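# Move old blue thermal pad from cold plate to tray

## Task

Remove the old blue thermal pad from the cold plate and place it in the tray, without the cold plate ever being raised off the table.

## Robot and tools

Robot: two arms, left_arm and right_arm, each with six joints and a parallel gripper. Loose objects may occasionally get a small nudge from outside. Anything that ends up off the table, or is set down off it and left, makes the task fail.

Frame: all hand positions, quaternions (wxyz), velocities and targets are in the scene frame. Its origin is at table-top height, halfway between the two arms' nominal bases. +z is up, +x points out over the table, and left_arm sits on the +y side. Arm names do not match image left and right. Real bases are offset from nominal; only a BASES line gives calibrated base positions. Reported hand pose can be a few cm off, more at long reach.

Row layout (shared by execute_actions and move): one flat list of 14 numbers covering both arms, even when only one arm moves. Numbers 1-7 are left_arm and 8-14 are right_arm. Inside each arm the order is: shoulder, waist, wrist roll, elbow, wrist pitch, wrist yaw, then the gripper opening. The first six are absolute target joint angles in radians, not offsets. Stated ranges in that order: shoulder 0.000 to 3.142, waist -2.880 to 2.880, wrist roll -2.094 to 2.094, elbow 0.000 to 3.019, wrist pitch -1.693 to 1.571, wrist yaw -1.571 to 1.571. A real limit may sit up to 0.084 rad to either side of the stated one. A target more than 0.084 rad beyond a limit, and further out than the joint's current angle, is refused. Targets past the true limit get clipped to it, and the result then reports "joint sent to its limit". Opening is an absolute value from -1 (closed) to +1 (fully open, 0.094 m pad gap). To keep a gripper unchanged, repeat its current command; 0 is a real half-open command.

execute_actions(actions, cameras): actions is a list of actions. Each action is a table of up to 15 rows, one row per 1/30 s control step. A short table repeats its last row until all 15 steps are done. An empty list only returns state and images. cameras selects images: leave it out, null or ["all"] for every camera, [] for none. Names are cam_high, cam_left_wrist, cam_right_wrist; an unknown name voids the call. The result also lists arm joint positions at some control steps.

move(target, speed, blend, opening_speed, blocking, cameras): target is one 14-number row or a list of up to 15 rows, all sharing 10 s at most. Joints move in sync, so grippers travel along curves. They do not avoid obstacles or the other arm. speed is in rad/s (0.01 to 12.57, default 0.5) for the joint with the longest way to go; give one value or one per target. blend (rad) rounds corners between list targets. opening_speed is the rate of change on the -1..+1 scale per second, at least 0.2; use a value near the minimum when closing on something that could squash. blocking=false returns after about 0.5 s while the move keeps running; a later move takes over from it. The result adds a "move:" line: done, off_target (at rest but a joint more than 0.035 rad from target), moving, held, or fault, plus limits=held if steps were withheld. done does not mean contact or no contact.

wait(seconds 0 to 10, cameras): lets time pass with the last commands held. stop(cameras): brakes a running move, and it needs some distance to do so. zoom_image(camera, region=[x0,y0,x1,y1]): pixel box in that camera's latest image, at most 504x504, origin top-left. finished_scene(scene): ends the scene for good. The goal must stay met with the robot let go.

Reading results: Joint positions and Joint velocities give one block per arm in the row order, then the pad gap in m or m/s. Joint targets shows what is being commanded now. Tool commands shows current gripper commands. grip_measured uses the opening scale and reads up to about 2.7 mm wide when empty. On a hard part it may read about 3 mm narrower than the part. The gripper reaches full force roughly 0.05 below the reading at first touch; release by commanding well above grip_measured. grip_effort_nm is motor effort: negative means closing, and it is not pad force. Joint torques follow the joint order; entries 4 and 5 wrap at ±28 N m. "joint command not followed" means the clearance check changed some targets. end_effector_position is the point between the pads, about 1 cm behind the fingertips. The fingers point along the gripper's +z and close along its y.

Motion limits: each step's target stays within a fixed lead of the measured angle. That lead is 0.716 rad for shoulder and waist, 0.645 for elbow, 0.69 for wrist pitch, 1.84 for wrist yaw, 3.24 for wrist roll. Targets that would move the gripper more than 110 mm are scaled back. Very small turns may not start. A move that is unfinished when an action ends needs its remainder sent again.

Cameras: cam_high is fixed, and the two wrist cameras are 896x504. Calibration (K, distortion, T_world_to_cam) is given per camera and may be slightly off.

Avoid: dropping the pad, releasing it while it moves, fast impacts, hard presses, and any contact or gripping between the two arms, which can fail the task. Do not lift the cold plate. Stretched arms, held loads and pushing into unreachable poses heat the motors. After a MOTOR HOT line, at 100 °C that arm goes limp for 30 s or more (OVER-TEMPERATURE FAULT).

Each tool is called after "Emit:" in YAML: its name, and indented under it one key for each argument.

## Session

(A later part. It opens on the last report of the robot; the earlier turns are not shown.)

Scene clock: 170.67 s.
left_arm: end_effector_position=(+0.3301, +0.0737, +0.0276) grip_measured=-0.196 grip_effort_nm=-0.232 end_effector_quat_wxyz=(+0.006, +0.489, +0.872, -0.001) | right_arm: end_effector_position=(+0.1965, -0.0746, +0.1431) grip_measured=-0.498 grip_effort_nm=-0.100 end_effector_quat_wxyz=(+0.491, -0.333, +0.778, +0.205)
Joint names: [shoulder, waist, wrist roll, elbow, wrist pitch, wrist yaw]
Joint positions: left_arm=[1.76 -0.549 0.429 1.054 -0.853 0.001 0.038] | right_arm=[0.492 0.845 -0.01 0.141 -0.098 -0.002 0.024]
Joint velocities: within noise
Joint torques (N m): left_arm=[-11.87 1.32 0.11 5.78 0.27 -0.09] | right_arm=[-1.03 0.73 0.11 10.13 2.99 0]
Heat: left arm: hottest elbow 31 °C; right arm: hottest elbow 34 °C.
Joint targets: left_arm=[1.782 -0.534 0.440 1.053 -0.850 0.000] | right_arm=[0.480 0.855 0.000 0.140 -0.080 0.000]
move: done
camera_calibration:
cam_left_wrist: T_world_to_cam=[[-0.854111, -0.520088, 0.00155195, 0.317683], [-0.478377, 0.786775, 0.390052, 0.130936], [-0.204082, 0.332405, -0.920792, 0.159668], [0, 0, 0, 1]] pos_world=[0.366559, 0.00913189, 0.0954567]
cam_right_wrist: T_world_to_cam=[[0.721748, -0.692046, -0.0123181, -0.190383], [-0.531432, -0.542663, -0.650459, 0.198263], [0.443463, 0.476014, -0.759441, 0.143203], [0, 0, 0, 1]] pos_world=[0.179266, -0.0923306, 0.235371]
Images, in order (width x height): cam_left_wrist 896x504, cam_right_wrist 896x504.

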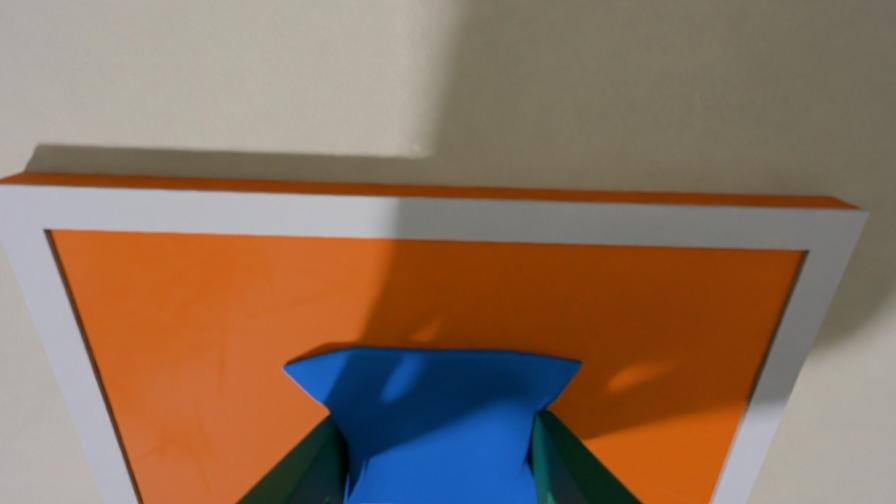

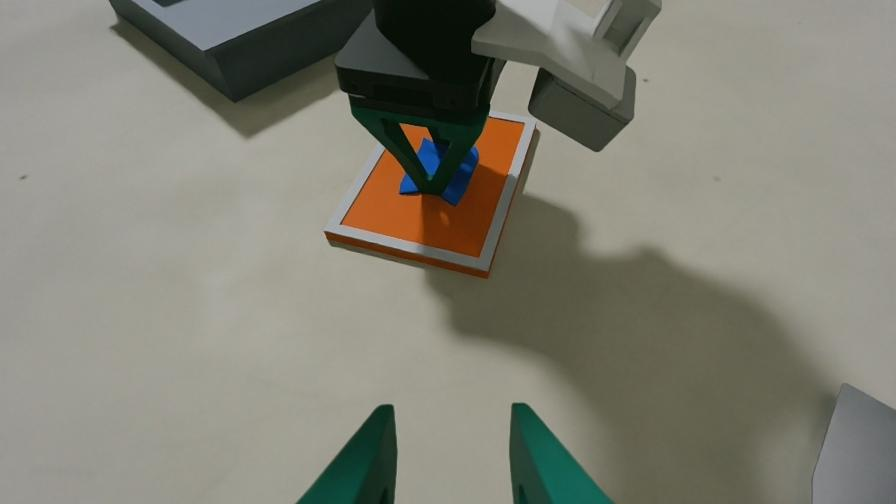

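Emit:
move:
  target: [1.782, -0.534, 0.44, 1.053, -0.85, 0.0, -0.2, 1.44, 0.912, 0.0, 0.73, -0.19, 0.0, -0.9]
  speed: 0.7
  cameras: ["cam_high", "cam_right_wrist", "cam_left_wrist"]

Scene clock: 187.97 s.
left_arm: end_effector_position=(+0.3303, +0.0740, +0.0276) grip_measured=-0.196 grip_effort_nm=-0.227 end_effector_quat_wxyz=(+0.006, +0.488, +0.873, -0.001) | right_arm: end_effector_position=(+0.2582, +0.0106, +0.1211) grip_measured=-0.898 grip_effort_nm=-0.115 end_effector_quat_wxyz=(+0.361, -0.377, +0.838, +0.159)
Joint names: [shoulder, waist, wrist roll, elbow, wrist pitch, wrist yaw]
Joint positions: left_arm=[1.76 -0.548 0.429 1.054 -0.853 0.001 0.038] | right_arm=[1.113 0.883 -0.01 0.495 -0.141 -0.002 0.005]
Joint velocities: within noise
Joint torques (N m): left_arm=[-11.63 1.44 0.11 5.71 0.28 -0.09] | right_arm=[-7.06 -0.21 0 8.54 2.06 -0.07]
Heat: left arm: hottest elbow 32 °C; right arm: hottest elbow 34 °C.
Joint targets: left_arm=[1.782 -0.534 0.440 1.053 -0.850 0.000] | right_arm=[1.102 0.881 -0.010 0.491 -0.140 -0.002]
move: held (right_arm; a check stopped the path); limits=held; right_arm: the shoulder is farthest, 0.327 rad from its target
joint command not followed: on one or more control steps a check withheld the commanded joint targets of the right arm, and it was not sent them on those steps.
cause: the commanded joint targets, or the way to them, would bring a part of the robot too close to another arm (this arm's wrist camera and the left arm's wrist (the part past the wrist pitch)).
camera_calibration:
cam_left_wrist: T_world_to_cam=[[-0.853693, -0.520775, 0.00159527, 0.317861], [-0.478998, 0.786403, 0.39004, 0.131028], [-0.204377, 0.33221, -0.920797, 0.15972], [0, 0, 0, 1]] pos_world=[0.366761, 0.0094323, 0.0954568]
cam_right_wrist: T_world_to_cam=[[0.744535, -0.667428, -0.0144208, -0.1822], [-0.619753, -0.683001, -0.386544, 0.25541], [0.248141, 0.296733, -0.922158, 0.130615], [0, 0, 0, 1]] pos_world=[0.261535, 0.0140818, 0.216547]

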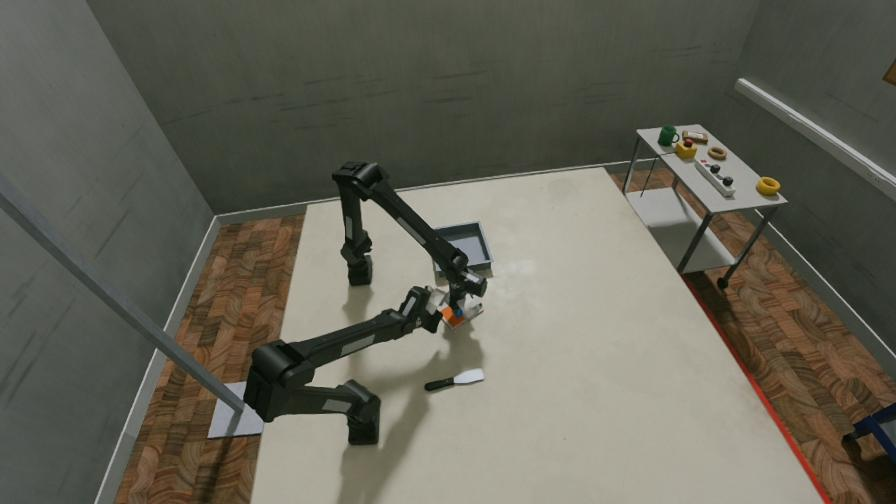

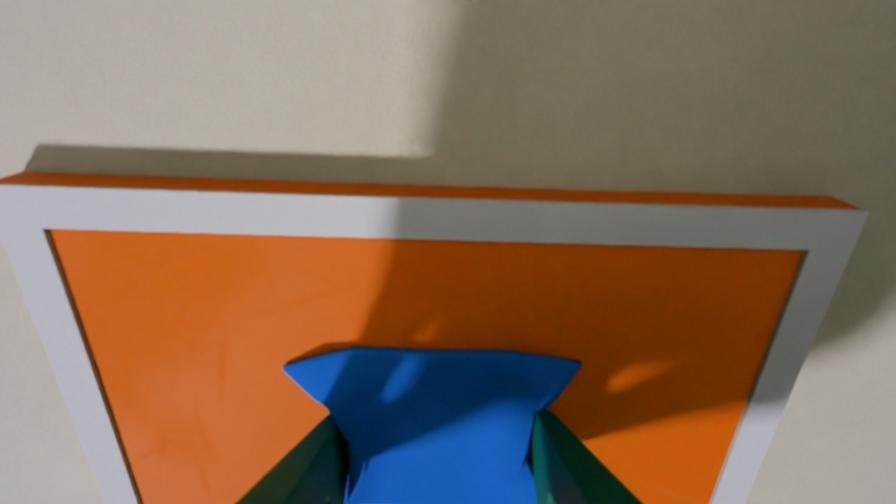

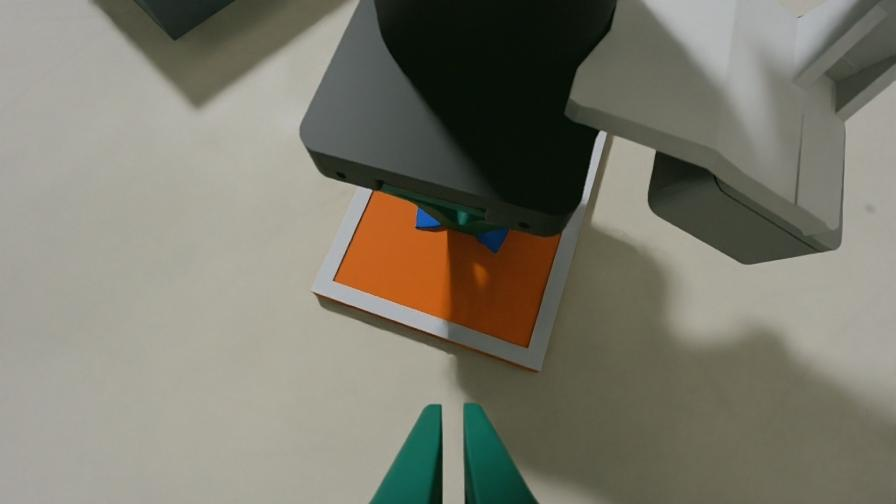

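Emit:
move:
  target: [1.782, -0.534, 0.44, 1.053, -0.85, 0.0, -0.2, 0.48, 0.86, 0.0, 0.14, -0.08, 0.0, -0.9]
  speed: 0.9
  cameras: ["cam_right_wrist"]

Scene clock: 193.27 s.
left_arm: end_effector_position=(+0.3303, +0.0740, +0.0276) grip_measured=-0.196 grip_effort_nm=-0.227 end_effector_quat_wxyz=(+0.006, +0.488, +0.873, -0.001) | right_arm: end_effector_position=(+0.1908, -0.0691, +0.1431) grip_measured=-0.898 grip_effort_nm=-0.110 end_effector_quat_wxyz=(+0.488, -0.343, +0.774, +0.211)
Joint names: [shoulder, waist, wrist roll, elbow, wrist pitch, wrist yaw]
Joint positions: left_arm=[1.76 -0.548 0.429 1.054 -0.853 0.001 0.038] | right_arm=[0.493 0.871 -0.01 0.142 -0.099 -0.002 0.005]
Joint velocities: within noise
Joint torques (N m): left_arm=[-11.63 1.44 0.11 5.74 0.27 -0.08] | right_arm=[-0.85 -1.03 0.11 10.04 3 0]
Heat: left arm: hottest elbow 32 °C; right arm: hottest elbow 34 °C.
Joint targets: left_arm=[1.782 -0.534 0.440 1.053 -0.850 0.000] | right_arm=[0.480 0.860 0.000 0.140 -0.080 0.000]
move: done
camera_calibration:
cam_right_wrist: T_world_to_cam=[[0.739718, -0.672806, -0.0122683, -0.184617], [-0.517249, -0.55684, -0.64991, 0.194557], [0.430432, 0.487096, -0.759912, 0.146452], [0, 0, 0, 1]] pos_world=[0.174161, -0.0872102, 0.23547]
Images, in order (width x height): cam_right_wrist 896x504.

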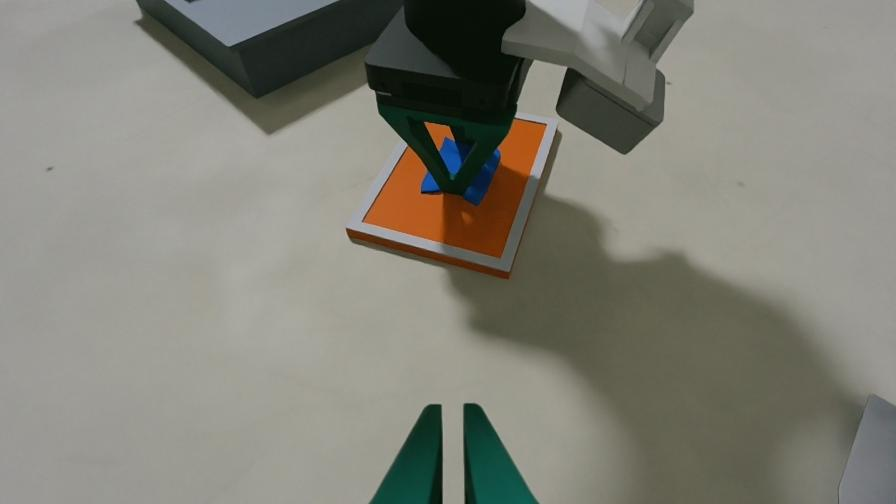

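Emit:
move:
  target: [1.797, -0.5, 0.474, 1.053, -0.85, 0.09, -0.25, 0.48, 0.86, 0.0, 0.14, -0.08, 0.0, -0.9]
  speed: 0.1
  opening_speed: 0.2
  cameras: ["cam_left_wrist", "cam_right_wrist"]

Emit:
zoom_image:
  camera: "cam_right_wrist"
  region: [330, 90, 580, 290]

Scene clock: 198.00 s.
left_arm: end_effector_position=(+0.3308, +0.0747, +0.0276) grip_measured=-0.246 grip_effort_nm=-0.252 end_effector_quat_wxyz=(+0.003, +0.487, +0.872, -0.043) | right_arm: end_effector_position=(+0.1908, -0.0690, +0.1434) grip_measured=-0.898 grip_effort_nm=-0.105 end_effector_quat_wxyz=(+0.489, -0.343, +0.774, +0.211)
Joint names: [shoulder, waist, wrist roll, elbow, wrist pitch, wrist yaw]
Joint positions: left_arm=[1.761 -0.514 0.46 1.054 -0.853 0.085 0.035] | right_arm=[0.492 0.871 -0.01 0.142 -0.098 -0.002 0.005]
Joint velocities: within noise
Joint torques (N m): left_arm=[-10.58 1.44 0.15 5.72 0.24 0.2] | right_arm=[-1.03 -0.97 0.11 10.04 2.99 0]
Heat: left arm: hottest elbow 32 °C; right arm: hottest elbow 35 °C.
Joint targets: left_arm=[1.797 -0.500 0.474 1.053 -0.850 0.090] | right_arm=[0.480 0.860 0.000 0.140 -0.080 0.000]
move: off_target (left_arm); left_arm: the shoulder is farthest, 0.036 rad from its target
camera_calibration:
cam_left_wrist: T_world_to_cam=[[-0.85101, -0.519491, 0.0768806, 0.315585], [-0.463375, 0.811704, 0.355556, 0.124694], [-0.247112, 0.266957, -0.931488, 0.178814], [0, 0, 0, 1]] pos_world=[0.370533, 0.014993, 0.0979651]
cam_right_wrist: T_world_to_cam=[[0.739692, -0.672834, -0.012259, -0.184614], [-0.516792, -0.556288, -0.650745, 0.194918], [0.431024, 0.487686, -0.759197, 0.146461], [0, 0, 0, 1]] pos_world=[0.174161, -0.0872106, 0.235771]
Images, in order (width x height): cam_left_wrist 896x504, cam_right_wrist 896x504.

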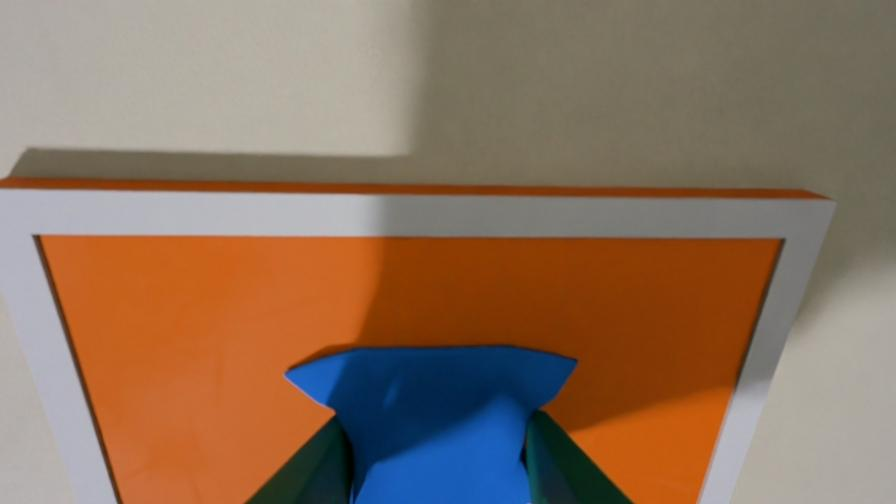

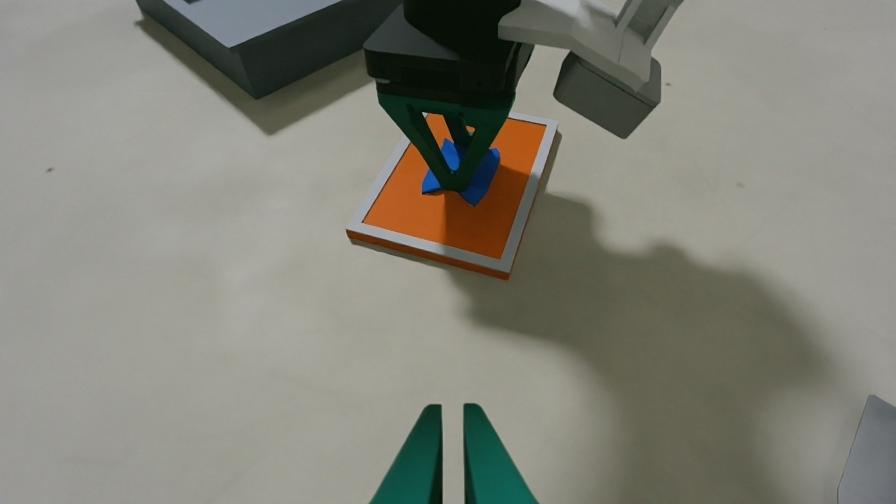

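Scaled by 2.016 from the camera's 896x504 image, which has a finer 1280x720 frame.

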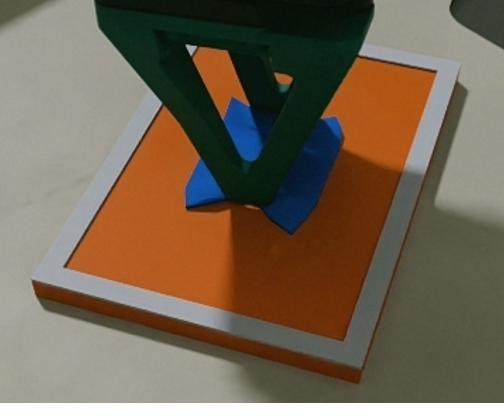

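Emit:
move:
  target: [1.803, -0.466, 0.508, 1.053, -0.85, 0.175, -0.28, 0.48, 0.86, 0.0, 0.14, -0.08, 0.0, -0.9]
  speed: 0.1
  opening_speed: 0.2
  cameras: ["cam_left_wrist", "cam_right_wrist"]

Emit:
zoom_image:
  camera: "cam_right_wrist"
  region: [330, 90, 580, 290]

Emit:
zoom_image:
  camera: "cam_right_wrist"
  region: [410, 130, 520, 220]

Scene clock: 200.47 s.
left_arm: end_effector_position=(+0.3318, +0.0752, +0.0288) grip_measured=-0.277 grip_effort_nm=-0.222 end_effector_quat_wxyz=(+0.003, +0.485, +0.870, -0.086) | right_arm: end_effector_position=(+0.1909, -0.0691, +0.1435) grip_measured=-0.898 grip_effort_nm=-0.110 end_effector_quat_wxyz=(+0.489, -0.343, +0.774, +0.211)
Joint names: [shoulder, waist, wrist roll, elbow, wrist pitch, wrist yaw]
Joint positions: left_arm=[1.763 -0.48 0.492 1.054 -0.853 0.172 0.034] | right_arm=[0.492 0.871 -0.01 0.142 -0.098 -0.002 0.005]
Joint velocities: within noise
Joint torques (N m): left_arm=[-10.4 1.44 0.15 5.71 0.27 0.15] | right_arm=[-1.03 -0.97 0.11 10.04 2.99 0]
Heat: left arm: hottest elbow 32 °C; right arm: hottest elbow 35 °C.
Joint targets: left_arm=[1.803 -0.466 0.508 1.053 -0.850 0.175] | right_arm=[0.480 0.860 0.000 0.140 -0.080 0.000]
move: off_target (left_arm); left_arm: the shoulder is farthest, 0.040 rad from its target
camera_calibration:
cam_left_wrist: T_world_to_cam=[[-0.84536, -0.512235, 0.151597, 0.31199], [-0.450591, 0.836172, 0.312703, 0.119426], [-0.286938, 0.196039, -0.937675, 0.198788], [0, 0, 0, 1]] pos_world=[0.374596, 0.0209814, 0.101757]
cam_right_wrist: T_world_to_cam=[[0.739455, -0.673095, -0.0122582, -0.184661], [-0.516791, -0.555884, -0.651091, 0.195044], [0.431431, 0.487787, -0.758901, 0.146454], [0, 0, 0, 1]] pos_world=[0.174161, -0.0873111, 0.235871]
Images, in order (width x height): cam_left_wrist 896x504, cam_right_wrist 896x504.

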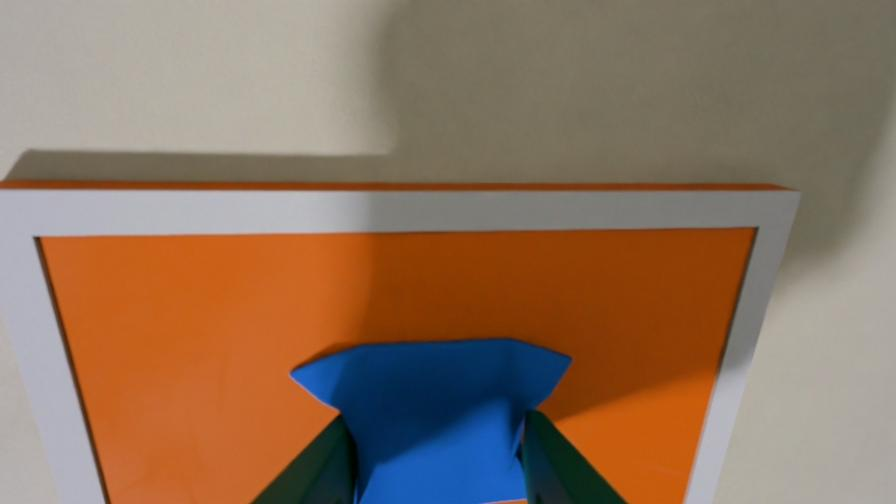

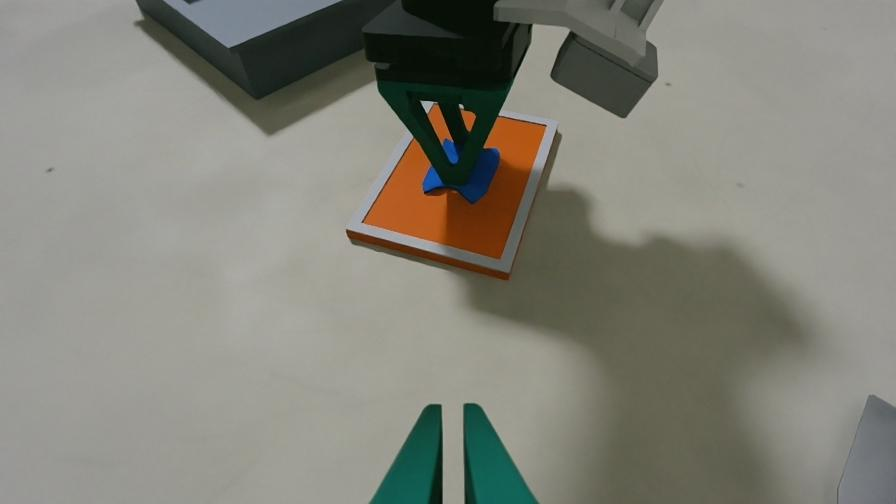

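Scaled by 2.016 from the camera's 896x504 image, which has a finer 1280x720 frame.

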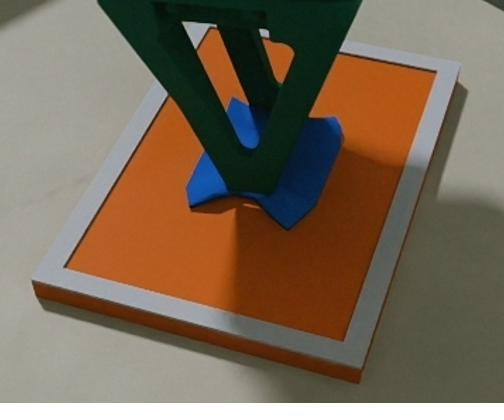

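Scaled by 4.582 from the camera's 896x504 image, which has a finer 1280x720 frame.

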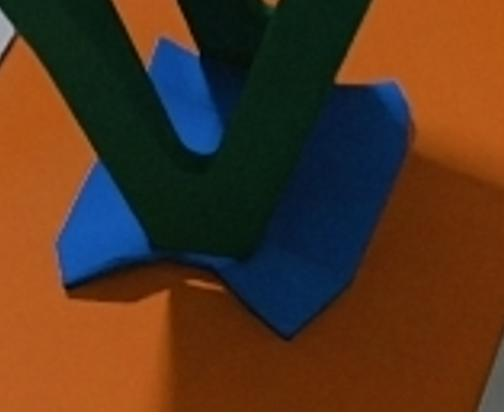

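Emit:
move:
  target: [1.81, -0.427, 0.547, 1.053, -0.85, 0.275, -0.32, 0.48, 0.86, 0.0, 0.14, -0.08, 0.0, -0.9]
  speed: 0.1
  opening_speed: 0.2
  cameras: ["cam_left_wrist", "cam_right_wrist"]

Emit:
zoom_image:
  camera: "cam_right_wrist"
  region: [330, 90, 580, 290]

Emit:
zoom_image:
  camera: "cam_right_wrist"
  region: [410, 130, 520, 220]

Scene clock: 203.17 s.
left_arm: end_effector_position=(+0.3334, +0.0765, +0.0304) grip_measured=-0.317 grip_effort_nm=-0.188 end_effector_quat_wxyz=(+0.005, +0.481, +0.866, -0.136) | right_arm: end_effector_position=(+0.1909, -0.0691, +0.1435) grip_measured=-0.898 grip_effort_nm=-0.105 end_effector_quat_wxyz=(+0.489, -0.343, +0.774, +0.211)
Joint names: [shoulder, waist, wrist roll, elbow, wrist pitch, wrist yaw]
Joint positions: left_arm=[1.768 -0.438 0.531 1.054 -0.853 0.273 0.032] | right_arm=[0.492 0.871 -0.01 0.142 -0.098 -0.002 0.005]
Joint velocities: within noise
Joint torques (N m): left_arm=[-10.23 1.14 0.2 5.67 0.25 0.19] | right_arm=[-1.03 -0.97 0.11 10.04 3 0]
Heat: left arm: hottest elbow 32 °C; right arm: hottest elbow 35 °C.
Joint targets: left_arm=[1.810 -0.427 0.547 1.053 -0.850 0.275] | right_arm=[0.480 0.860 0.000 0.140 -0.080 0.000]
move: off_target (left_arm); left_arm: the shoulder is farthest, 0.042 rad from its target
camera_calibration:
cam_left_wrist: T_world_to_cam=[[-0.835058, -0.49726, 0.235394, 0.306662], [-0.440035, 0.860496, 0.256741, 0.11496], [-0.330223, 0.110812, -0.937376, 0.221399], [0, 0, 0, 1]] pos_world=[0.379778, 0.029034, 0.105833]
cam_right_wrist: T_world_to_cam=[[0.739455, -0.673095, -0.0122582, -0.184661], [-0.516791, -0.555884, -0.651091, 0.195044], [0.431431, 0.487787, -0.758901, 0.146454], [0, 0, 0, 1]] pos_world=[0.174161, -0.0873111, 0.235871]
Images, in order (width x height): cam_left_wrist 896x504, cam_right_wrist 896x504.

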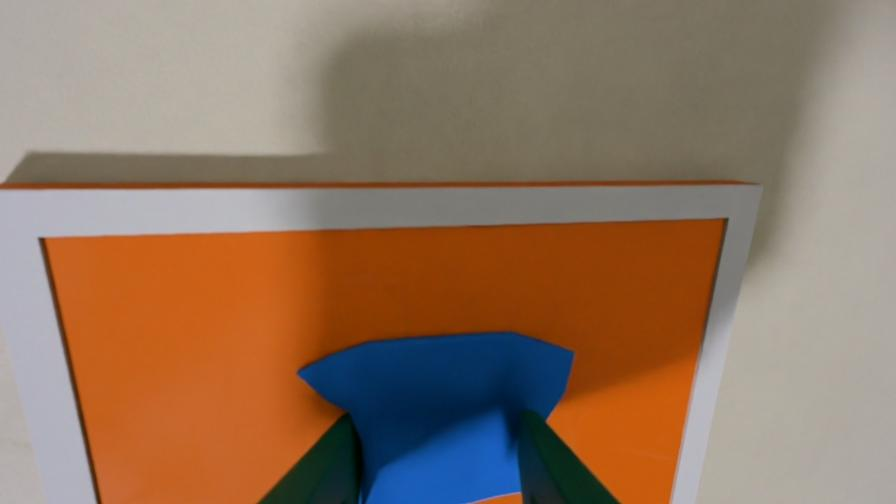

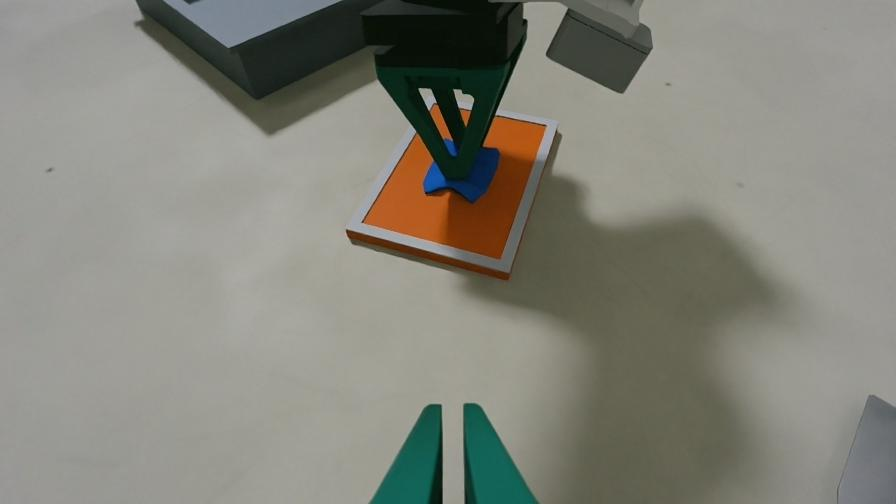

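Scaled by 2.016 from the camera's 896x504 image, which has a finer 1280x720 frame.

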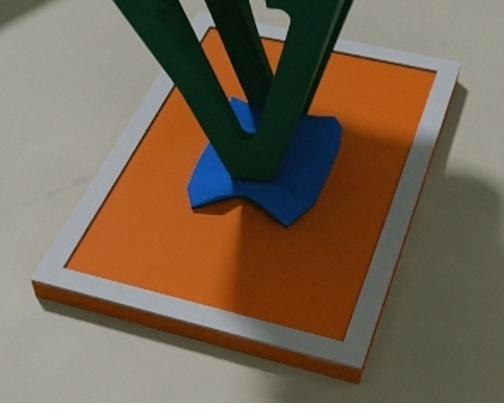

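Scaled by 4.582 from the camera's 896x504 image, which has a finer 1280x720 frame.

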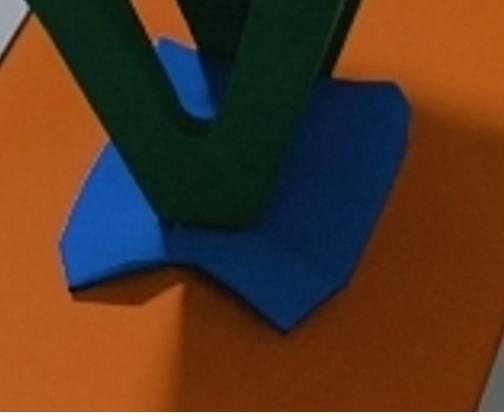

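Emit:
move:
  target: [1.803, -0.433, 0.54, 1.053, -0.85, 0.26, 0.4, 0.48, 0.86, 0.0, 0.14, -0.08, 0.0, -0.9]
  speed: 0.1
  opening_speed: 0.6
  cameras: ["cam_left_wrist", "cam_right_wrist"]

Emit:
zoom_image:
  camera: "cam_right_wrist"
  region: [410, 120, 530, 220]

Scene clock: 209.40 s.
left_arm: end_effector_position=(+0.3328, +0.0762, +0.0333) grip_measured=+0.396 grip_effort_nm=0.154 end_effector_quat_wxyz=(+0.006, +0.481, +0.866, -0.137) | right_arm: end_effector_position=(+0.1909, -0.0691, +0.1435) grip_measured=-0.898 grip_effort_nm=-0.100 end_effector_quat_wxyz=(+0.489, -0.343, +0.774, +0.211)
Joint names: [shoulder, waist, wrist roll, elbow, wrist pitch, wrist yaw]
Joint positions: left_arm=[1.762 -0.438 0.532 1.054 -0.858 0.276 0.066] | right_arm=[0.492 0.871 -0.01 0.142 -0.098 -0.002 0.005]
Joint velocities: within noise
Joint torques (N m): left_arm=[-10.23 0.67 0.11 5.72 0.44 -0.44] | right_arm=[-1.03 -0.97 0.11 10.06 2.99 -0.01]
Heat: left arm: hottest elbow 32 °C; right arm: hottest elbow 35 °C.
Joint targets: left_arm=[1.803 -0.433 0.540 1.053 -0.850 0.260] | right_arm=[0.480 0.860 0.000 0.140 -0.080 0.000]
move: off_target (left_arm); left_arm: the shoulder is farthest, 0.041 rad from its target
camera_calibration:
cam_left_wrist: T_world_to_cam=[[-0.835553, -0.495572, 0.237193, 0.305378], [-0.439076, 0.861826, 0.253907, 0.113795], [-0.330248, 0.108006, -0.937694, 0.224234], [0, 0, 0, 1]] pos_world=[0.379177, 0.0290464, 0.108936]
cam_right_wrist: T_world_to_cam=[[0.739455, -0.673095, -0.0122582, -0.184661], [-0.516791, -0.555884, -0.651091, 0.195044], [0.431431, 0.487787, -0.758901, 0.146454], [0, 0, 0, 1]] pos_world=[0.174161, -0.0873111, 0.235871]
Images, in order (width x height): cam_left_wrist 896x504, cam_right_wrist 896x504.

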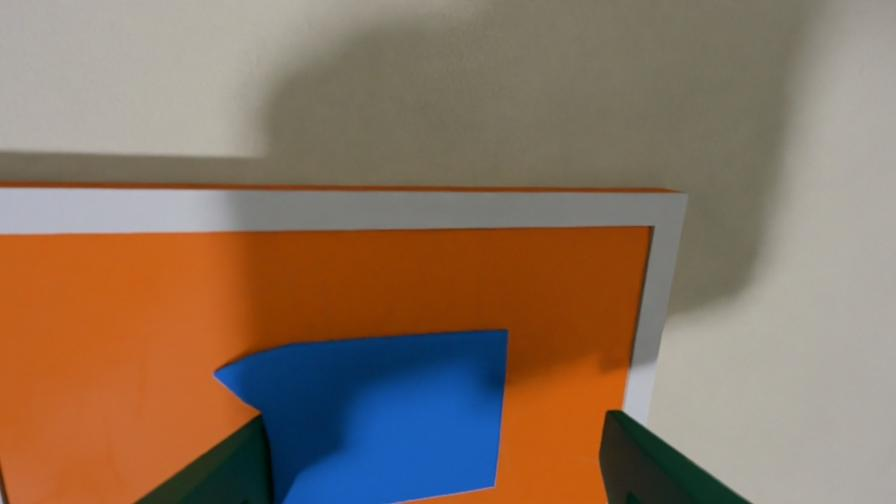

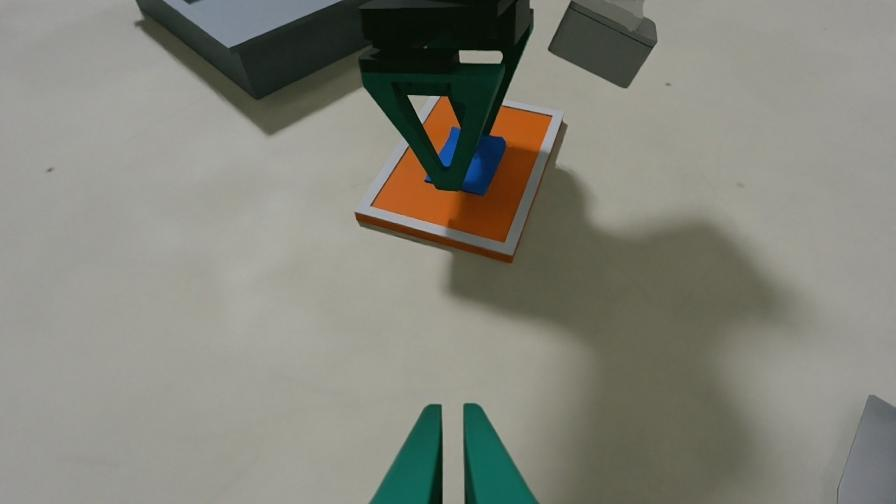

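Scaled by 4.200 from the camera's 896x504 image, which has a finer 1280x720 frame.

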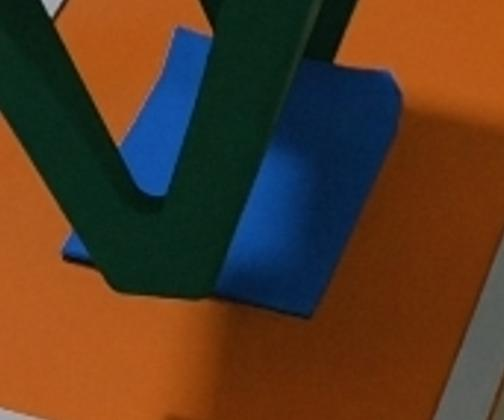

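Emit:
move:
  target: [1.70, -0.50, 0.46, 1.053, -0.79, 0.08, 0.6, 0.48, 0.86, 0.0, 0.14, -0.08, 0.0, -0.9]
  speed: 0.2
  opening_speed: 0.6
  cameras: ["cam_left_wrist", "cam_right_wrist"]

Emit:
zoom_image:
  camera: "cam_right_wrist"
  region: [330, 90, 580, 290]

Scene clock: 231.80 s.
left_arm: end_effector_position=(+0.3548, +0.0756, +0.0533) grip_measured=+0.597 grip_effort_nm=0.105 end_effector_quat_wxyz=(+0.058, +0.482, +0.873, -0.043) | right_arm: end_effector_position=(+0.1909, -0.0691, +0.1435) grip_measured=-0.898 grip_effort_nm=-0.105 end_effector_quat_wxyz=(+0.489, -0.343, +0.774, +0.211)
Joint names: [shoulder, waist, wrist roll, elbow, wrist pitch, wrist yaw]
Joint positions: left_arm=[1.705 -0.487 0.473 1.054 -0.801 0.082 0.075] | right_arm=[0.492 0.871 -0.01 0.142 -0.098 -0.002 0.005]
Joint velocities: within noise
Joint torques (N m): left_arm=[-13.51 -0.73 -0.11 6.15 0.79 -0.05] | right_arm=[-0.97 -0.97 0.11 10.04 2.97 0]
Heat: left arm: hottest elbow 32 °C; right arm: hottest elbow 36 °C.
Joint targets: left_arm=[1.700 -0.500 0.460 1.053 -0.790 0.080] | right_arm=[0.480 0.860 0.000 0.140 -0.080 0.000]
move: done
camera_calibration:
cam_left_wrist: T_world_to_cam=[[-0.848142, -0.529252, 0.0234097, 0.337073], [-0.50515, 0.821251, 0.265272, 0.144827], [-0.159621, 0.213163, -0.963889, 0.183211], [0, 0, 0, 1]] pos_world=[0.388289, 0.0204034, 0.130286]
cam_right_wrist: T_world_to_cam=[[0.739455, -0.673095, -0.0122582, -0.184661], [-0.516791, -0.555884, -0.651091, 0.195044], [0.431431, 0.487787, -0.758901, 0.146454], [0, 0, 0, 1]] pos_world=[0.174161, -0.0873111, 0.235871]
Images, in order (width x height): cam_left_wrist 896x504, cam_right_wrist 896x504.

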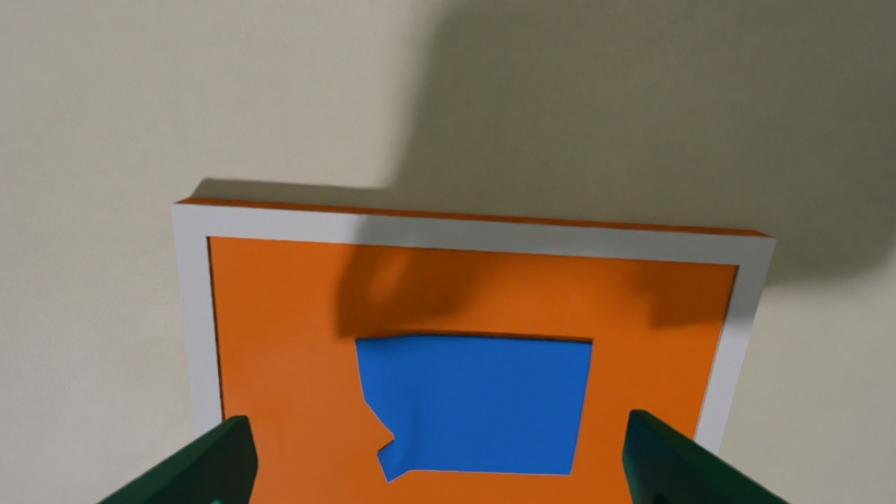

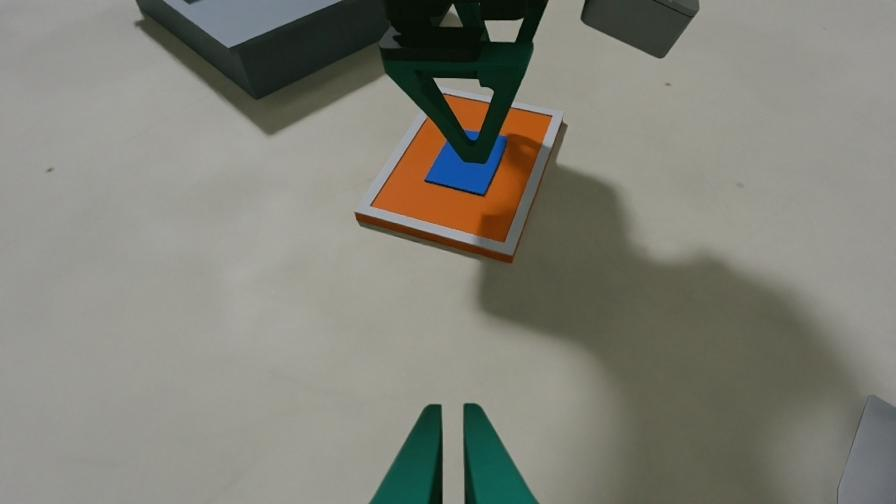

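Scaled by 2.016 from the camera's 896x504 image, which has a finer 1280x720 frame.

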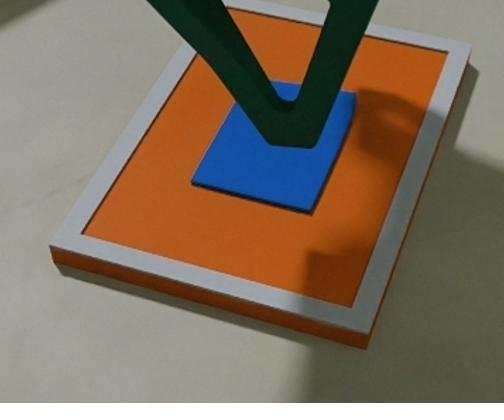

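Emit:
zoom_image:
  camera: "cam_left_wrist"
  region: [330, 320, 620, 500]

Scaled by 1.738 from the camera's 896x504 image, which has a finer 1280x720 frame.

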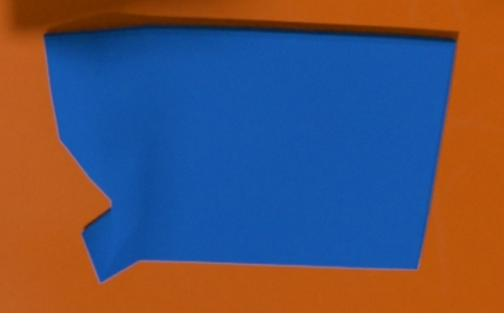

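Emit:
move:
  target: [1.729, -0.586, -1.145, 1.11, -0.935, -0.008, 0.25, 0.48, 0.86, 0.0, 0.14, -0.08, 0.0, -0.9]
  speed: 0.8
  cameras: ["cam_left_wrist", "cam_right_wrist"]

Scene clock: 241.97 s.
left_arm: end_effector_position=(+0.3220, +0.0683, +0.0537) grip_measured=+0.253 grip_effort_nm=-0.173 end_effector_quat_wxyz=(+0.004, -0.256, +0.967, +0.000) | right_arm: end_effector_position=(+0.1909, -0.0691, +0.1435) grip_measured=-0.898 grip_effort_nm=-0.100 end_effector_quat_wxyz=(+0.489, -0.343, +0.774, +0.211)
Joint names: [shoulder, waist, wrist roll, elbow, wrist pitch, wrist yaw]
Joint positions: left_arm=[1.711 -0.571 -1.132 1.072 -0.927 -0.006 0.059] | right_arm=[0.492 0.871 -0.01 0.142 -0.098 -0.002 0.005]
Joint velocities: within noise
Joint torques (N m): left_arm=[-11.63 -0.91 -0.12 8.77 -0.21 -0.2] | right_arm=[-1.03 -0.97 0.11 10.04 3 0]
Heat: left arm: hottest elbow 32 °C; right arm: hottest elbow 36 °C.
Joint targets: left_arm=[1.729 -0.586 -1.145 1.110 -0.935 -0.008] | right_arm=[0.480 0.860 0.000 0.140 -0.080 0.000]
move: off_target (left_arm); left_arm: the elbow is farthest, 0.038 rad from its target
camera_calibration:
cam_left_wrist: T_world_to_cam=[[0.491914, -0.870613, 0.00728022, -0.101859], [-0.801696, -0.449681, 0.393789, 0.309545], [-0.339564, -0.199547, -0.919172, 0.263615], [0, 0, 0, 1]] pos_world=[0.387781, 0.10312, 0.121153]
cam_right_wrist: T_world_to_cam=[[0.739455, -0.673095, -0.0122582, -0.184661], [-0.516791, -0.555884, -0.651091, 0.195044], [0.431431, 0.487787, -0.758901, 0.146454], [0, 0, 0, 1]] pos_world=[0.174161, -0.0873111, 0.235871]
Images, in order (width x height): cam_left_wrist 896x504, cam_right_wrist 896x504.

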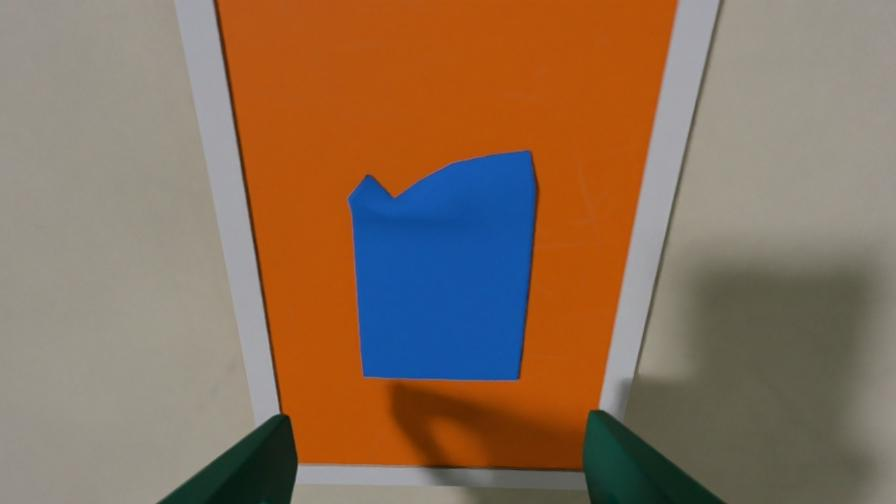

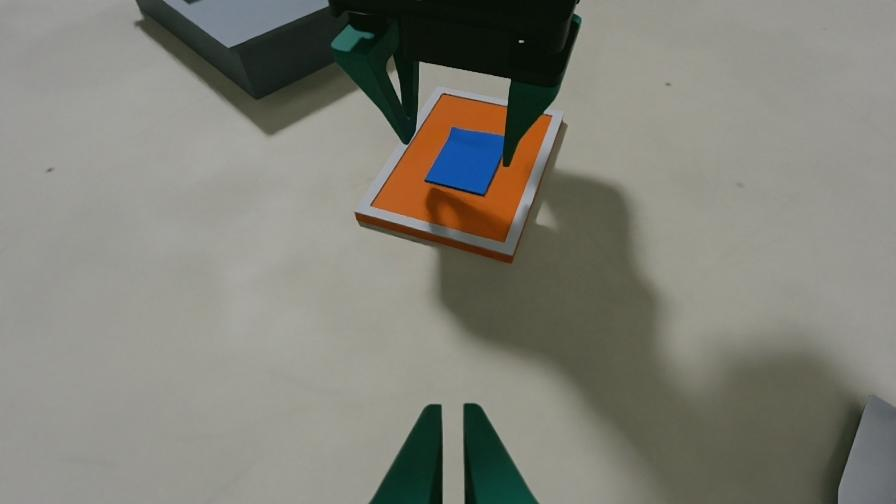

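Emit:
move:
  target: [1.760, -0.586, -1.145, 1.053, -0.865, -0.008, 0.25, 0.48, 0.86, 0.0, 0.14, -0.08, 0.0, -0.9]
  speed: 0.15
  cameras: ["cam_left_wrist", "cam_right_wrist"]

Scene clock: 244.10 s.
left_arm: end_effector_position=(+0.3222, +0.0682, +0.0340) grip_measured=+0.253 grip_effort_nm=-0.168 end_effector_quat_wxyz=(+0.004, -0.256, +0.967, +0.000) | right_arm: end_effector_position=(+0.1909, -0.0691, +0.1435) grip_measured=-0.898 grip_effort_nm=-0.110 end_effector_quat_wxyz=(+0.489, -0.343, +0.774, +0.211)
Joint names: [shoulder, waist, wrist roll, elbow, wrist pitch, wrist yaw]
Joint positions: left_arm=[1.745 -0.571 -1.133 1.054 -0.875 -0.006 0.059] | right_arm=[0.492 0.871 -0.01 0.142 -0.098 -0.002 0.005]
Joint velocities: within noise
Joint torques (N m): left_arm=[-11.87 -0.91 -0.11 5.83 0.5 -0.19] | right_arm=[-1.03 -1.03 0.11 10.04 2.99 0]
Heat: left arm: hottest elbow 32 °C; right arm: hottest elbow 36 °C.
Joint targets: left_arm=[1.760 -0.586 -1.145 1.053 -0.865 -0.008] | right_arm=[0.480 0.860 0.000 0.140 -0.080 0.000]
move: done
camera_calibration:
cam_left_wrist: T_world_to_cam=[[0.492855, -0.870075, 0.00799379, -0.10234], [-0.801452, -0.450369, 0.3935, 0.317343], [-0.338774, -0.200345, -0.91929, 0.245309], [0, 0, 0, 1]] pos_world=[0.387879, 0.103024, 0.101454]
cam_right_wrist: T_world_to_cam=[[0.739455, -0.673095, -0.0122582, -0.184661], [-0.516791, -0.555884, -0.651091, 0.195044], [0.431431, 0.487787, -0.758901, 0.146454], [0, 0, 0, 1]] pos_world=[0.174161, -0.0873111, 0.235871]
Images, in order (width x height): cam_left_wrist 896x504, cam_right_wrist 896x504.

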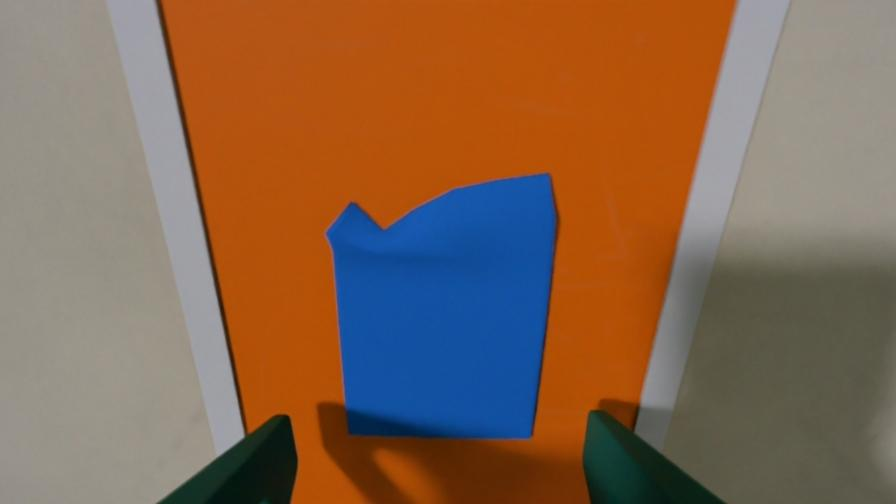

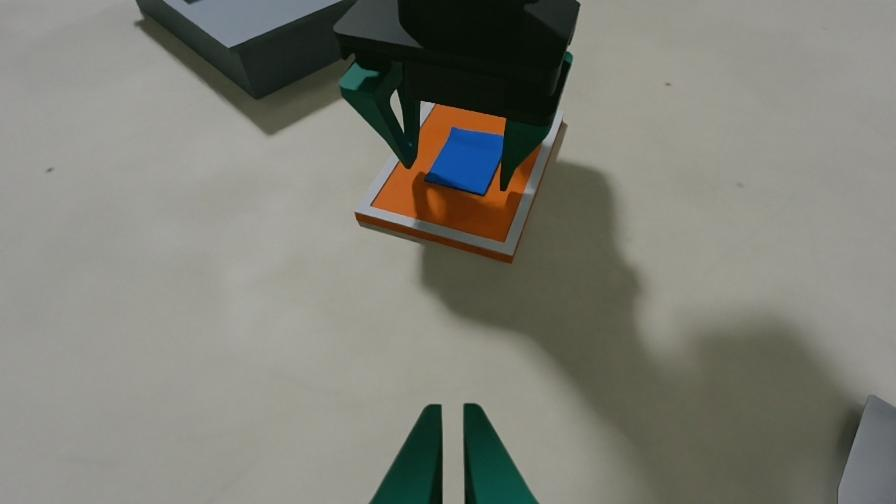

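Emit:
move:
  target: [1.774, -0.586, -1.145, 1.046, -0.8445, -0.008, 0.25, 0.48, 0.86, 0.0, 0.14, -0.08, 0.0, -0.9]
  speed: 0.1
  cameras: ["cam_left_wrist", "cam_right_wrist"]

Scene clock: 245.77 s.
left_arm: end_effector_position=(+0.3224, +0.0680, +0.0268) grip_measured=+0.253 grip_effort_nm=-0.168 end_effector_quat_wxyz=(+0.005, -0.256, +0.967, -0.001) | right_arm: end_effector_position=(+0.1909, -0.0691, +0.1435) grip_measured=-0.898 grip_effort_nm=-0.095 end_effector_quat_wxyz=(+0.489, -0.343, +0.774, +0.211)
Joint names: [shoulder, waist, wrist roll, elbow, wrist pitch, wrist yaw]
Joint positions: left_arm=[1.757 -0.571 -1.133 1.048 -0.854 -0.006 0.059] | right_arm=[0.492 0.871 -0.01 0.142 -0.098 -0.002 0.005]
Joint velocities: within noise
Joint torques (N m): left_arm=[-11.93 -0.85 -0.11 5.59 0.46 -0.2] | right_arm=[-1.03 -0.97 0.11 10.04 2.99 0]
Heat: left arm: hottest elbow 32 °C; right arm: hottest elbow 36 °C.
Joint targets: left_arm=[1.774 -0.586 -1.145 1.046 -0.844 -0.008] | right_arm=[0.480 0.860 0.000 0.140 -0.080 0.000]
move: done
camera_calibration:
cam_left_wrist: T_world_to_cam=[[0.492873, -0.870051, 0.00933191, -0.1026], [-0.801902, -0.450053, 0.392944, 0.320444], [-0.337682, -0.201155, -0.919515, 0.238512], [0, 0, 0, 1]] pos_world=[0.388074, 0.102927, 0.0943563]
cam_right_wrist: T_world_to_cam=[[0.739455, -0.673095, -0.0122582, -0.184661], [-0.516791, -0.555884, -0.651091, 0.195044], [0.431431, 0.487787, -0.758901, 0.146454], [0, 0, 0, 1]] pos_world=[0.174161, -0.0873111, 0.235871]
Images, in order (width x height): cam_left_wrist 896x504, cam_right_wrist 896x504.

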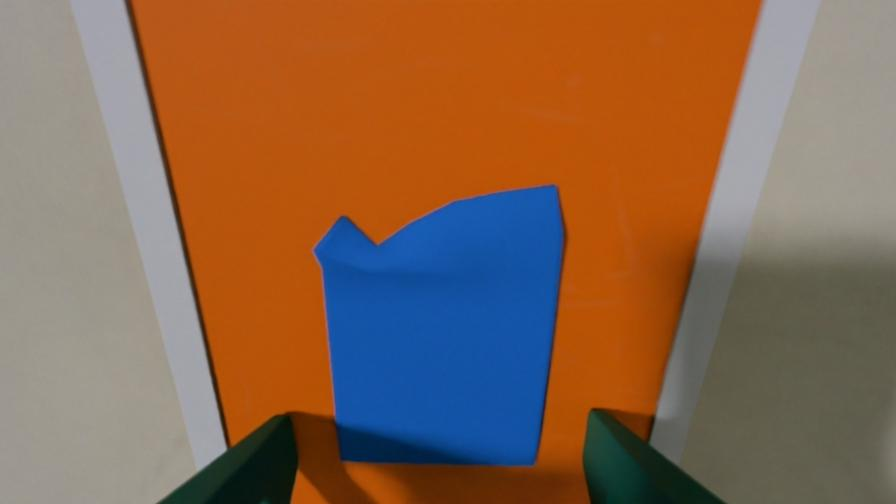

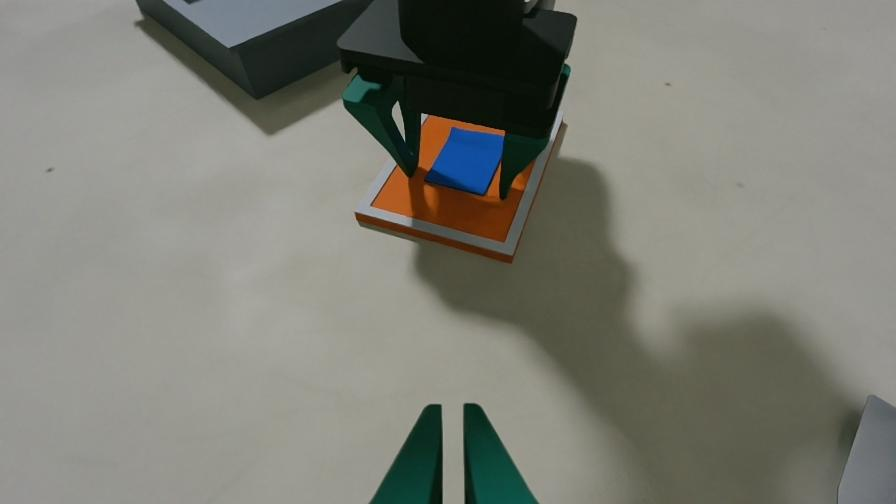

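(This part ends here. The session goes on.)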